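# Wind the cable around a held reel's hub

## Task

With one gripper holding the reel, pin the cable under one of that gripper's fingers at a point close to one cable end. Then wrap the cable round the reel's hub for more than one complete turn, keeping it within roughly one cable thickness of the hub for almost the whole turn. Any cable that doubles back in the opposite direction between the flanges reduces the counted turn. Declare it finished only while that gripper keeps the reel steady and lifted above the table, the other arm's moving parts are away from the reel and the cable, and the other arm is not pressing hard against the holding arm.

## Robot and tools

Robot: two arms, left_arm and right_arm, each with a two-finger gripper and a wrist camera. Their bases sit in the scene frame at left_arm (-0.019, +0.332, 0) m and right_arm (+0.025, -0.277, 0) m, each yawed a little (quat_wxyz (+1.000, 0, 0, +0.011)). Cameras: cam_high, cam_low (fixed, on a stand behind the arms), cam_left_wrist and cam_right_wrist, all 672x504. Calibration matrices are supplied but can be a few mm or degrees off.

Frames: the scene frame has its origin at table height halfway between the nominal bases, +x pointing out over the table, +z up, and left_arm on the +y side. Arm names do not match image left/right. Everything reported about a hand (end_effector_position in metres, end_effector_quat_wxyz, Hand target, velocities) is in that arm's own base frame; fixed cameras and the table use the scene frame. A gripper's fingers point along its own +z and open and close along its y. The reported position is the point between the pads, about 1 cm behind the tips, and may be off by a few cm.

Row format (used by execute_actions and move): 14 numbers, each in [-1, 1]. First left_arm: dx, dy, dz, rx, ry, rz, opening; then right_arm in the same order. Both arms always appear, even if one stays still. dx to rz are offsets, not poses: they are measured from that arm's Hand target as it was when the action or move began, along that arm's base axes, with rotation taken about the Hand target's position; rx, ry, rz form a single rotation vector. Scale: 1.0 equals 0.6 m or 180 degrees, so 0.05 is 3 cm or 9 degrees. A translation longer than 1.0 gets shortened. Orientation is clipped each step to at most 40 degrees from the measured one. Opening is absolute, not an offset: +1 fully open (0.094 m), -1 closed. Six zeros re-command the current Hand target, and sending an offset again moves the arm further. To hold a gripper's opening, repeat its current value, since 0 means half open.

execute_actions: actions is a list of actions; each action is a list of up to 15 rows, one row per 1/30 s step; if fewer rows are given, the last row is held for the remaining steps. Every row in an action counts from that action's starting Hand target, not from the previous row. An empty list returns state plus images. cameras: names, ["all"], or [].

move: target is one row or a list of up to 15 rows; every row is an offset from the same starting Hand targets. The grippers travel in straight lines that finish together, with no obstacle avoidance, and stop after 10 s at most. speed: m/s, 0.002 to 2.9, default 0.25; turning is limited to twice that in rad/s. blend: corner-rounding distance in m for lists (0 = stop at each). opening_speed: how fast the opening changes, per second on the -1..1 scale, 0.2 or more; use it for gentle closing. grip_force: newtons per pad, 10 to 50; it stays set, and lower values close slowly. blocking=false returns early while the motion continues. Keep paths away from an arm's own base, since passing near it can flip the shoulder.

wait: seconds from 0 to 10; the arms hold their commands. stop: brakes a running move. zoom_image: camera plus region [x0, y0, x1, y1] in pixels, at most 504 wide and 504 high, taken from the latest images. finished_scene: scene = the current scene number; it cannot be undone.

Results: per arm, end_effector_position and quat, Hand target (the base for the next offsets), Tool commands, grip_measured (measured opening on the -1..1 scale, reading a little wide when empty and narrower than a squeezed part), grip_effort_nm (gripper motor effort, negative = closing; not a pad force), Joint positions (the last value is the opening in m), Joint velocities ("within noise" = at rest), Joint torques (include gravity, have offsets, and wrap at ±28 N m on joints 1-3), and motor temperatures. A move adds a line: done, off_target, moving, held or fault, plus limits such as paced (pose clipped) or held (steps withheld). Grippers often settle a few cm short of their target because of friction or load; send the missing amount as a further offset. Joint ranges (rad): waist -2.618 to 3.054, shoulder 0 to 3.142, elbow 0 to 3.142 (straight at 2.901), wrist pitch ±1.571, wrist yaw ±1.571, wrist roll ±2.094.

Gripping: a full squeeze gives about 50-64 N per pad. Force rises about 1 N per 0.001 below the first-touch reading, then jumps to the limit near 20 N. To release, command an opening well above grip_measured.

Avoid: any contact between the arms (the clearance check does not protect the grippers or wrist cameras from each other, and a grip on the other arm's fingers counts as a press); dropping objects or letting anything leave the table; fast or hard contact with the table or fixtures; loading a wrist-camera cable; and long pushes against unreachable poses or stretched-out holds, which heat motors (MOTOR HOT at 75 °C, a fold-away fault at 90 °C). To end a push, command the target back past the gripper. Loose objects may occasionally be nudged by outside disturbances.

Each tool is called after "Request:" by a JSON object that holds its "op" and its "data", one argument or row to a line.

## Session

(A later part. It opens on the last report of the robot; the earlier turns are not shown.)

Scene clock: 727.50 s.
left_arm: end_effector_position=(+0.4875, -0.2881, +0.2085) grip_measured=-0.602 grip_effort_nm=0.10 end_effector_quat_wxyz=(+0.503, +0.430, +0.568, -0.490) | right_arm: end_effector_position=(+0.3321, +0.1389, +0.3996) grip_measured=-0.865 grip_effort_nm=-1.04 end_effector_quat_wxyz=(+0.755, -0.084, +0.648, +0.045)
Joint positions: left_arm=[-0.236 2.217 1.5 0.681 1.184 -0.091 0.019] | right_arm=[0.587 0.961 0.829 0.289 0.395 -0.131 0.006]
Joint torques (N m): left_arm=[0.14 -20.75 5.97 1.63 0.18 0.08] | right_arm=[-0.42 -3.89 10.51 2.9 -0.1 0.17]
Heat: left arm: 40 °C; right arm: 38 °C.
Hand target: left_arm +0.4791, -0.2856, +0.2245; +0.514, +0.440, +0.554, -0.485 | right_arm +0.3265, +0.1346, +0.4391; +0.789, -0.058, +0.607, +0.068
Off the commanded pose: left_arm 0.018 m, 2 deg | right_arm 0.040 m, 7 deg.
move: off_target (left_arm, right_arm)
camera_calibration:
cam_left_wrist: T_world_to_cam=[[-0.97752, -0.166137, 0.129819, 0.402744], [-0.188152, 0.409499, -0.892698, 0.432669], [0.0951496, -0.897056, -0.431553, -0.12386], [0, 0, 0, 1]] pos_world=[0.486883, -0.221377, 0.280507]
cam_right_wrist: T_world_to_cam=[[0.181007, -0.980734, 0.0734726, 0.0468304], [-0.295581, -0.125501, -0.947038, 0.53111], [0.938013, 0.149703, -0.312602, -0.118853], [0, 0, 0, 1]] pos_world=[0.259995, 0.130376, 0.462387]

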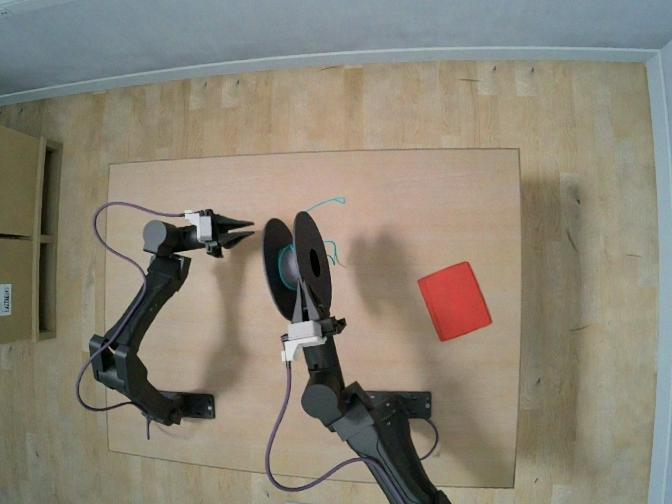

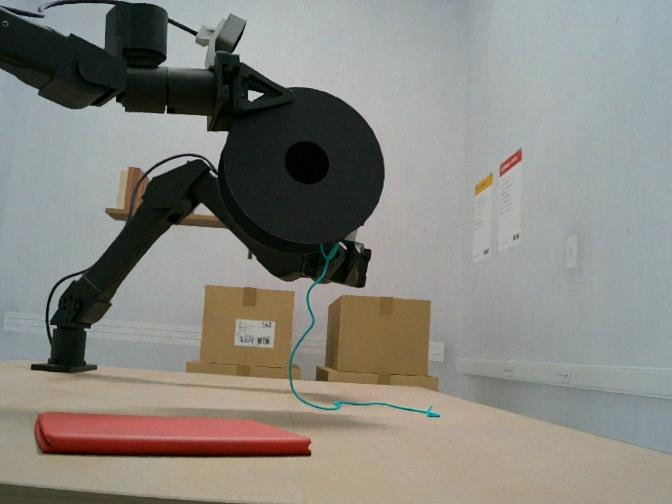

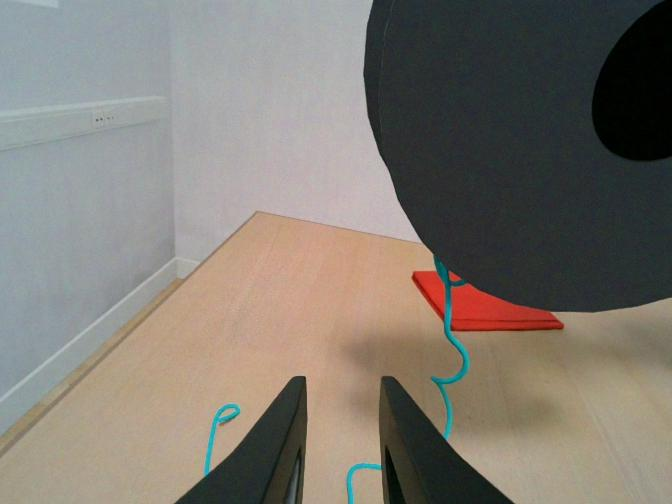

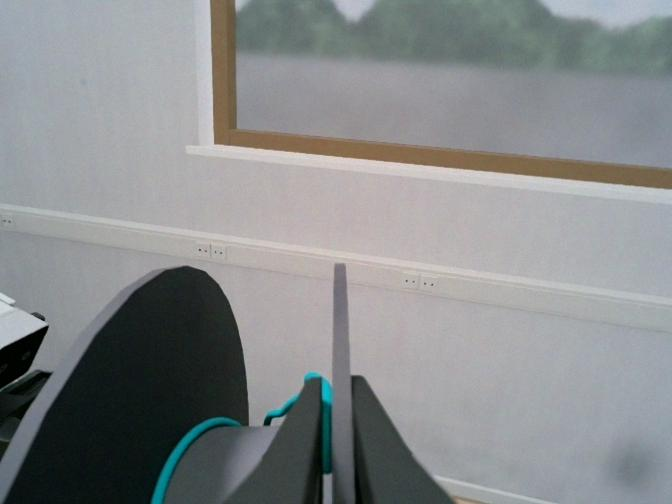

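Request:
{"op": "move", "data": {
  "target": [
    [-0.1,0.3,0.05,0,0,0,-0.6,0,0,0,0,0,0,-1]
  ],
  "speed": 0.2,
  "cameras": ["all"]
}}

Request:
{"op": "zoom_image", "data": {
  "camera": "cam_high",
  "region": [240, 190, 360, 310]
}}

Request:
{"op": "zoom_image", "data": {
  "camera": "cam_low",
  "region": [230, 200, 450, 420]
}}

Scene clock: 729.63 s.
left_arm: end_effector_position=(+0.4287, -0.1033, +0.2485) grip_measured=-0.602 grip_effort_nm=0.10 end_effector_quat_wxyz=(+0.525, +0.415, +0.573, -0.474) | right_arm: end_effector_position=(+0.3321, +0.1389, +0.3996) grip_measured=-0.865 grip_effort_nm=-1.05 end_effector_quat_wxyz=(+0.755, -0.084, +0.648, +0.045)
Joint positions: left_arm=[0.182 1.897 1.17 0.695 1.543 -0.076 0.019] | right_arm=[0.587 0.961 0.829 0.289 0.395 -0.131 0.006]
Joint torques (N m): left_arm=[-0.25 -15.83 5.71 1.32 0.18 0.08] | right_arm=[-0.44 -3.86 10.48 2.88 -0.1 0.15]
Heat: left arm: 40 °C; right arm: 38 °C.
Hand target: left_arm +0.4191, -0.1057, +0.2545; +0.514, +0.441, +0.554, -0.485 | right_arm +0.3265, +0.1346, +0.4391; +0.789, -0.058, +0.607, +0.068
Off the commanded pose: left_arm 0.012 m, 4 deg | right_arm 0.040 m, 7 deg.
joint sent to its limit (left arm) — joint 5 (wrist yaw), upper limit. The joint targets are off in orientation, not in position.
move: off_target (left_arm, right_arm)
camera_calibration:
cam_left_wrist: T_world_to_cam=[[-0.968459, -0.222247, 0.112669, 0.365319], [-0.194141, 0.389577, -0.900299, 0.383985], [0.156195, -0.893776, -0.420437, 0.0362468], [0, 0, 0, 1]] pos_world=[0.422682, -0.0360043, 0.319781]
cam_right_wrist: T_world_to_cam=[[0.181007, -0.980734, 0.0734726, 0.0468304], [-0.295581, -0.125501, -0.947038, 0.53111], [0.938013, 0.149703, -0.312602, -0.118853], [0, 0, 0, 1]] pos_world=[0.259995, 0.130376, 0.462387]

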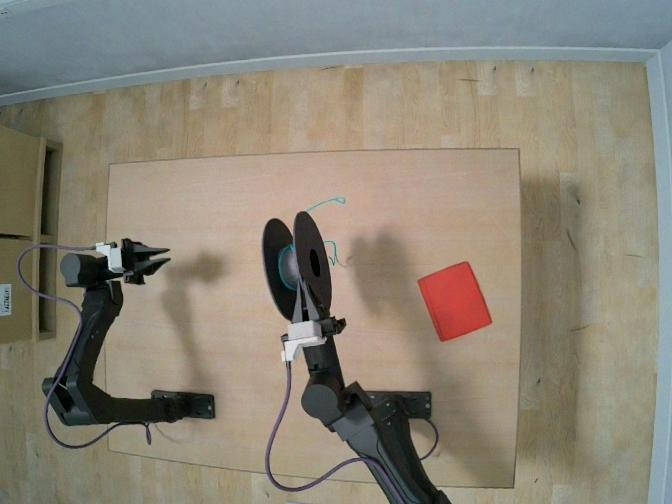

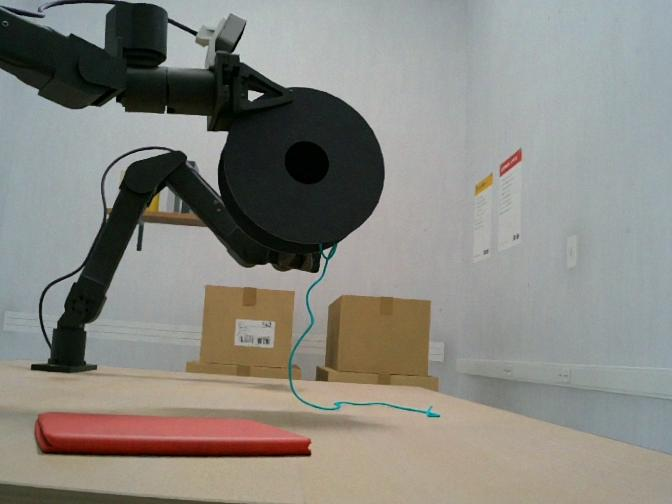

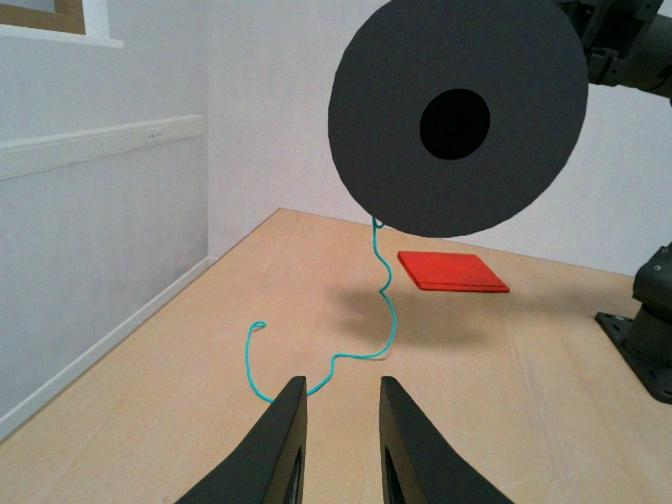

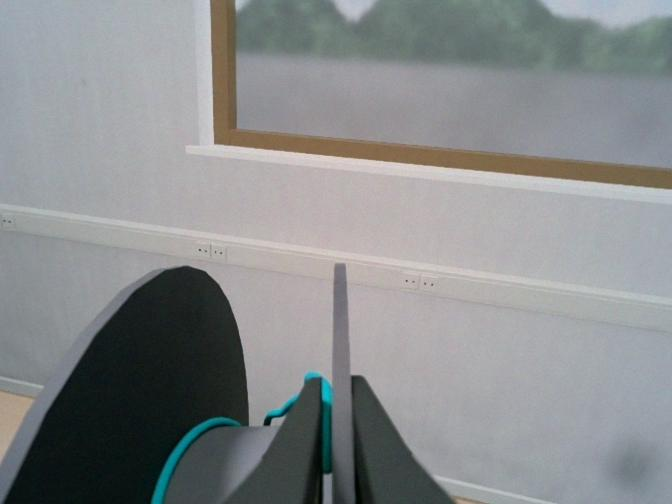

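Scaled by 4.200 from the camera's 672x504 image, which has a finer 960x720 frame.

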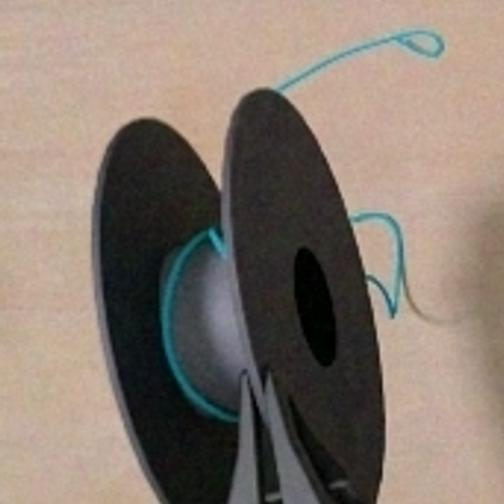

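Scaled by 2.291 from the camera's 672x504 image, which has a finer 960x720 frame.

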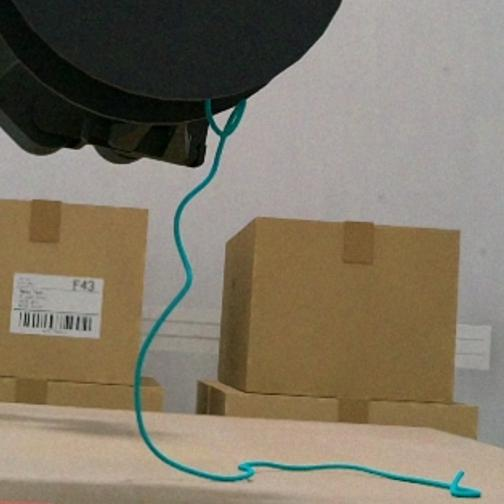

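Request:
{"op": "move", "data": {
  "target": [
    [0,0,0,0,0,0,-0.6,0,0.05,0,0,0,-0.34,-1]
  ],
  "speed": 0.2,
  "cameras": ["cam_low","cam_high","cam_right_wrist"]
}}

Request:
{"op": "zoom_image", "data": {
  "camera": "cam_low",
  "region": [220, 40, 460, 280]
}}

Scene clock: 734.80 s.
left_arm: end_effector_position=(+0.4285, -0.1033, +0.2485) grip_measured=-0.602 grip_effort_nm=0.09 end_effector_quat_wxyz=(+0.525, +0.415, +0.573, -0.474) | right_arm: end_effector_position=(+0.3305, +0.1637, +0.4216) grip_measured=-0.865 grip_effort_nm=-1.04 end_effector_quat_wxyz=(+0.683, +0.130, +0.668, -0.267)
Joint positions: left_arm=[0.182 1.897 1.17 0.695 1.544 -0.076 0.019] | right_arm=[0.966 1.619 1.234 1.467 1.486 -1.261 0.006]
Joint torques (N m): left_arm=[-0.23 -15.82 5.68 1.31 0.16 0.08] | right_arm=[0.69 -7.47 8.88 1.4 -0.92 -0.03]
Heat: left arm: 39 °C; right arm: 37 °C.
Hand target: left_arm +0.4190, -0.1057, +0.2545; +0.514, +0.441, +0.554, -0.485 | right_arm +0.3265, +0.1645, +0.4391; +0.714, +0.259, +0.552, -0.344
Off the commanded pose: left_arm 0.011 m, 4 deg | right_arm 0.018 m, 22 deg.
joint sent to its limit (left arm) — joint 5 (wrist yaw), upper limit. The joint targets are off in orientation, not in position.
joint sent to its limit (right arm) — joint 4 (wrist pitch), upper limit. The joint targets are off in orientation, not in position.
move: off_target (left_arm, right_arm)
camera_calibration:
cam_right_wrist: T_world_to_cam=[[-0.53365, -0.825794, 0.182432, 0.234633], [-0.410703, 0.0644864, -0.909486, 0.545656], [0.739284, -0.560272, -0.373569, 0.093553], [0, 0, 0, 1]] pos_world=[0.280152, 0.210987, 0.48841]
Images, in order (width x height): cam_high 672x504, cam_low 672x504, cam_right_wrist 672x504.

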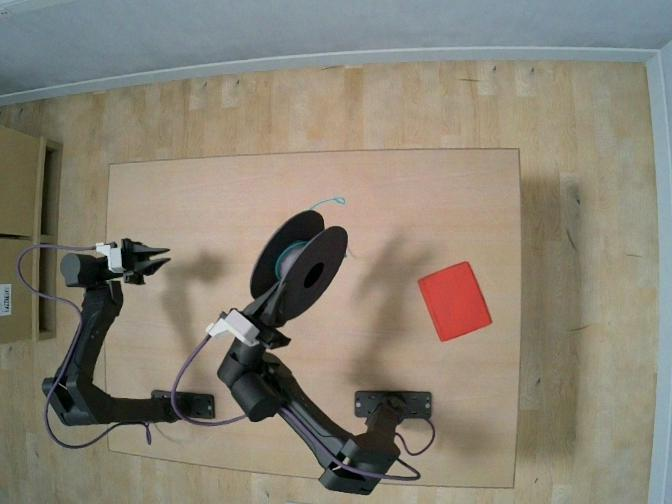

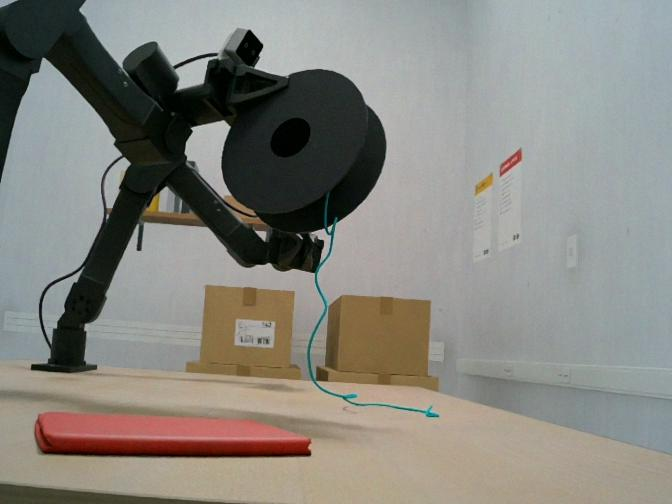

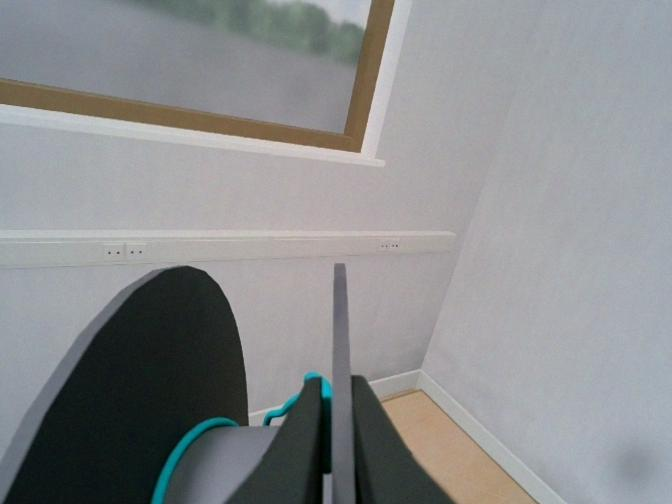

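Scaled by 2.100 from the camera's 672x504 image, which has a finer 960x720 frame.

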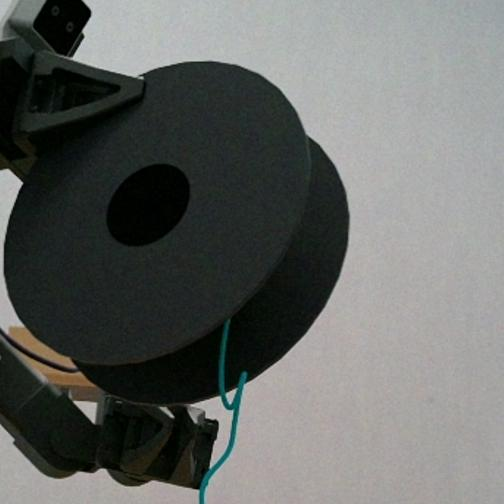

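Request:
{"op": "move", "data": {
  "target": [0,0,0,0,0,0,-0.6,0,-0.05,0,0,0,0.34,-1],
  "speed": 0.2
}}

Request:
{"op": "move", "data": {
  "target": [0,0,0,0,0,0,-0.6,-0.02,0,-0.02,0.0375,-0.247,0,-1],
  "speed": 0.15,
  "cameras": ["all"]
}}

Request:
{"op": "zoom_image", "data": {
  "camera": "cam_high",
  "region": [240, 190, 360, 310]
}}

Request:
{"op": "zoom_image", "data": {
  "camera": "cam_low",
  "region": [230, 60, 450, 280]
}}

Request:
{"op": "zoom_image", "data": {
  "camera": "cam_right_wrist",
  "region": [120, 250, 420, 504]
}}

Scene clock: 738.30 s.
left_arm: end_effector_position=(+0.4285, -0.1033, +0.2485) grip_measured=-0.602 grip_effort_nm=0.10 end_effector_quat_wxyz=(+0.525, +0.415, +0.573, -0.474) | right_arm: end_effector_position=(+0.3340, +0.1402, +0.4232) grip_measured=-0.865 grip_effort_nm=-1.04 end_effector_quat_wxyz=(+0.772, -0.073, +0.629, +0.051)
Joint positions: left_arm=[0.182 1.897 1.17 0.695 1.544 -0.076 0.019] | right_arm=[0.589 0.987 0.881 0.321 0.398 -0.135 0.006]
Joint torques (N m): left_arm=[-0.24 -15.83 5.7 1.32 0.15 0.07] | right_arm=[-0.66 -5.37 6.72 2.51 -0.12 0.2]
Heat: left arm: 39 °C; right arm: 37 °C.
Hand target: left_arm +0.4190, -0.1057, +0.2545; +0.514, +0.441, +0.554, -0.485 | right_arm +0.3265, +0.1345, +0.4393; +0.789, -0.058, +0.607, +0.068
Off the commanded pose: left_arm 0.012 m, 4 deg | right_arm 0.019 m, 4 deg.
joint sent to its limit (left arm) — joint 5 (wrist yaw), upper limit. The joint targets are off in orientation, not in position.
move: off_target (left_arm, right_arm)

Scene clock: 741.53 s.
left_arm: end_effector_position=(+0.4285, -0.1033, +0.2485) grip_measured=-0.602 grip_effort_nm=0.10 end_effector_quat_wxyz=(+0.525, +0.415, +0.573, -0.474) | right_arm: end_effector_position=(+0.3330, +0.1448, +0.4051) grip_measured=-0.865 grip_effort_nm=-1.05 end_effector_quat_wxyz=(+0.900, -0.092, +0.420, +0.067)
Joint positions: left_arm=[0.182 1.897 1.17 0.695 1.544 -0.076 0.019] | right_arm=[0.481 1.312 0.544 1.459 0.148 -0.261 0.006]
Joint torques (N m): left_arm=[-0.35 -15.82 5.7 1.32 0.16 0.07] | right_arm=[-0.77 -6.24 5.71 2.65 -0.2 0.16]
Heat: left arm: 38 °C; right arm: 37 °C.
Hand target: left_arm +0.4190, -0.1057, +0.2545; +0.514, +0.441, +0.554, -0.485 | right_arm +0.3144, +0.1345, +0.4271; +0.962, -0.034, +0.259, +0.076
Off the commanded pose: left_arm 0.012 m, 4 deg | right_arm 0.031 m, 21 deg.
joint sent to its limit (left arm) — joint 5 (wrist yaw), upper limit. The joint targets are off in orientation, not in position.
joint sent to its limit (right arm) — joint 4 (wrist pitch), upper limit. The joint targets are off in orientation, not in position.
move: off_target (left_arm, right_arm)
camera_calibration:
cam_left_wrist: T_world_to_cam=[[-0.968631, -0.221489, 0.112678, 0.365287], [-0.193832, 0.389654, -0.900333, 0.383978], [0.155508, -0.893931, -0.420362, 0.0364764], [0, 0, 0, 1]] pos_world=[0.422584, -0.0361038, 0.319881]
cam_right_wrist: T_world_to_cam=[[0.200382, -0.972998, 0.114548, 0.0278729], [0.23774, -0.0651329, -0.969143, 0.35994], [0.950435, 0.221431, 0.218269, -0.348329], [0, 0, 0, 1]] pos_world=[0.239906, 0.127695, 0.42167]

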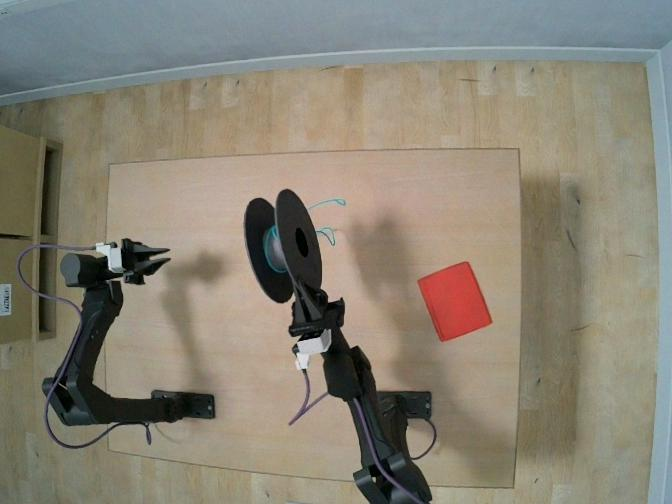

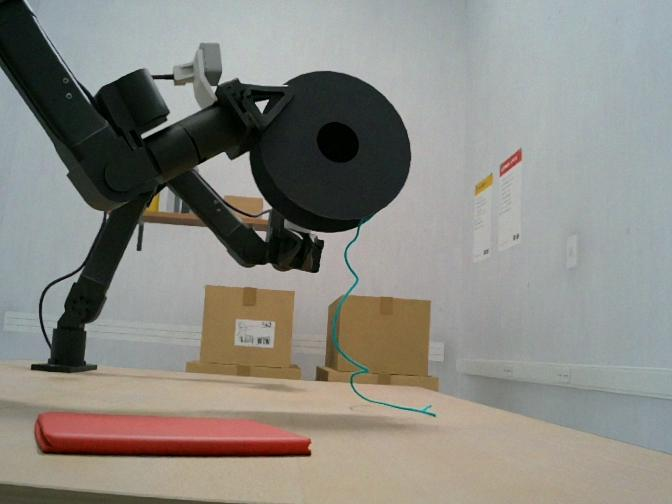

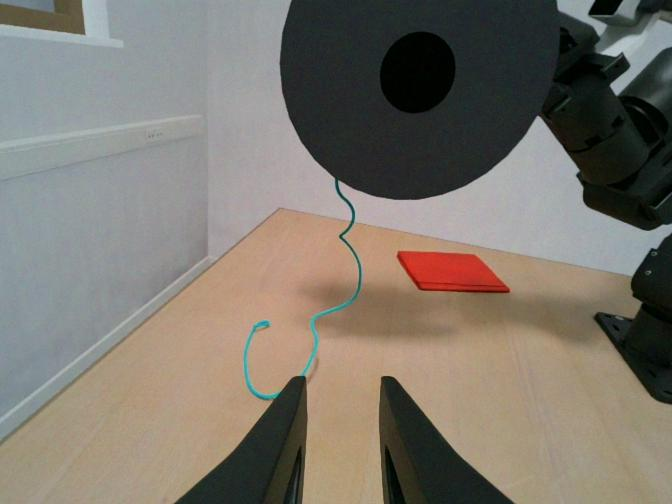

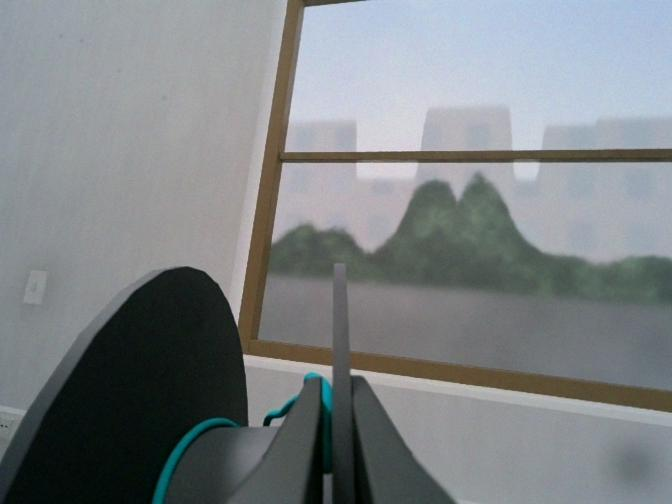

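Scaled by 4.200 from the camera's 672x504 image, which has a finer 960x720 frame.

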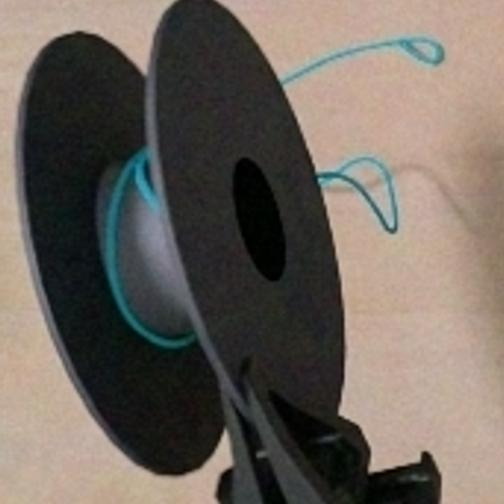

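Scaled by 2.291 from the camera's 672x504 image, which has a finer 960x720 frame.

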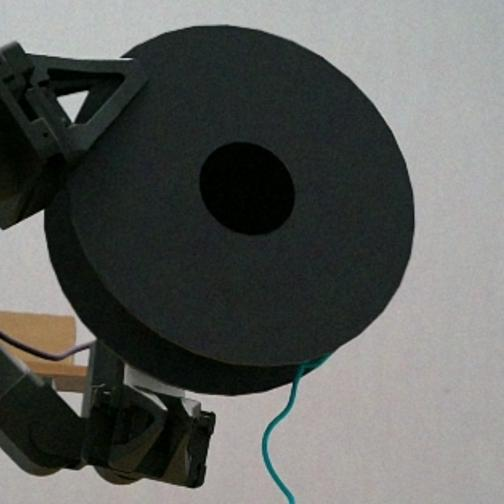

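Scaled by 1.680 from the camera's 672x504 image, which has a finer 960x720 frame.

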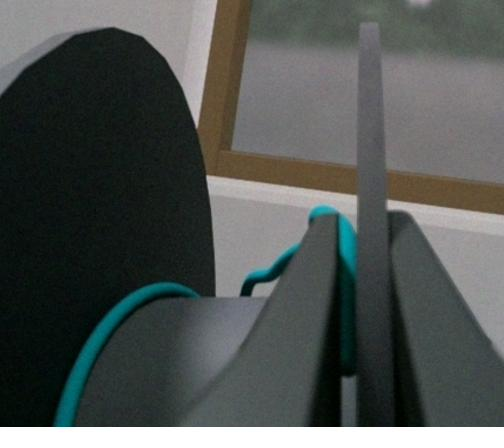

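Request:
{"op": "wait", "data": {
  "seconds": 1.5,
  "cameras": ["cam_right_wrist","cam_low"]
}}

Request:
{"op": "finished_scene", "data": {
  "scene": 2
}}

Scene clock: 745.03 s.
left_arm: end_effector_position=(+0.4285, -0.1033, +0.2485) grip_measured=-0.602 grip_effort_nm=0.10 end_effector_quat_wxyz=(+0.525, +0.415, +0.573, -0.474) | right_arm: end_effector_position=(+0.3330, +0.1449, +0.4051) grip_measured=-0.865 grip_effort_nm=-1.05 end_effector_quat_wxyz=(+0.900, -0.092, +0.420, +0.068)
Joint positions: left_arm=[0.182 1.897 1.17 0.695 1.544 -0.076 0.019] | right_arm=[0.481 1.312 0.544 1.459 0.147 -0.261 0.006]
Joint torques (N m): left_arm=[-0.24 -15.79 5.71 1.3 0.15 0.08] | right_arm=[-0.81 -6.24 5.72 2.64 -0.18 0.18]
Heat: left arm: 38 °C; right arm: 37 °C.
Hand target: left_arm +0.4190, -0.1057, +0.2545; +0.514, +0.441, +0.554, -0.485 | right_arm +0.3144, +0.1345, +0.4271; +0.962, -0.034, +0.259, +0.076
Tool commands: left_gripper/opening=-0.6 right_gripper/opening=-1.0
Off the commanded pose: left_arm 0.012 m, 4 deg | right_arm 0.031 m, 21 deg.
wait: 1.50 s; at rest from the start
camera_calibration:
cam_right_wrist: T_world_to_cam=[[0.200618, -0.972929, 0.114728, 0.0277318], [0.237873, -0.0652275, -0.969104, 0.359904], [0.950352, 0.22171, 0.218347, -0.348377], [0, 0, 0, 1]] pos_world=[0.239906, 0.127695, 0.42167]
Images, in order (width x height): cam_low 672x504, cam_right_wrist 672x504.

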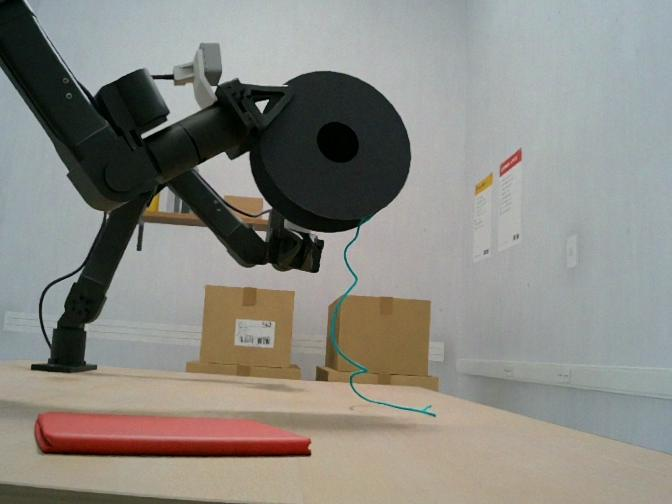

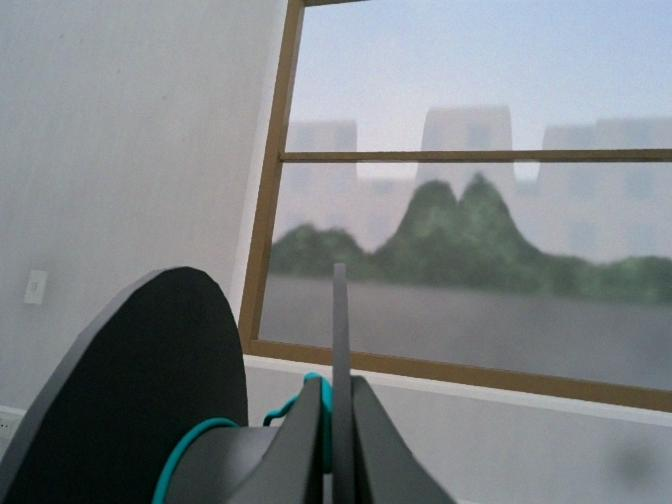

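The scene is finished: the task was done.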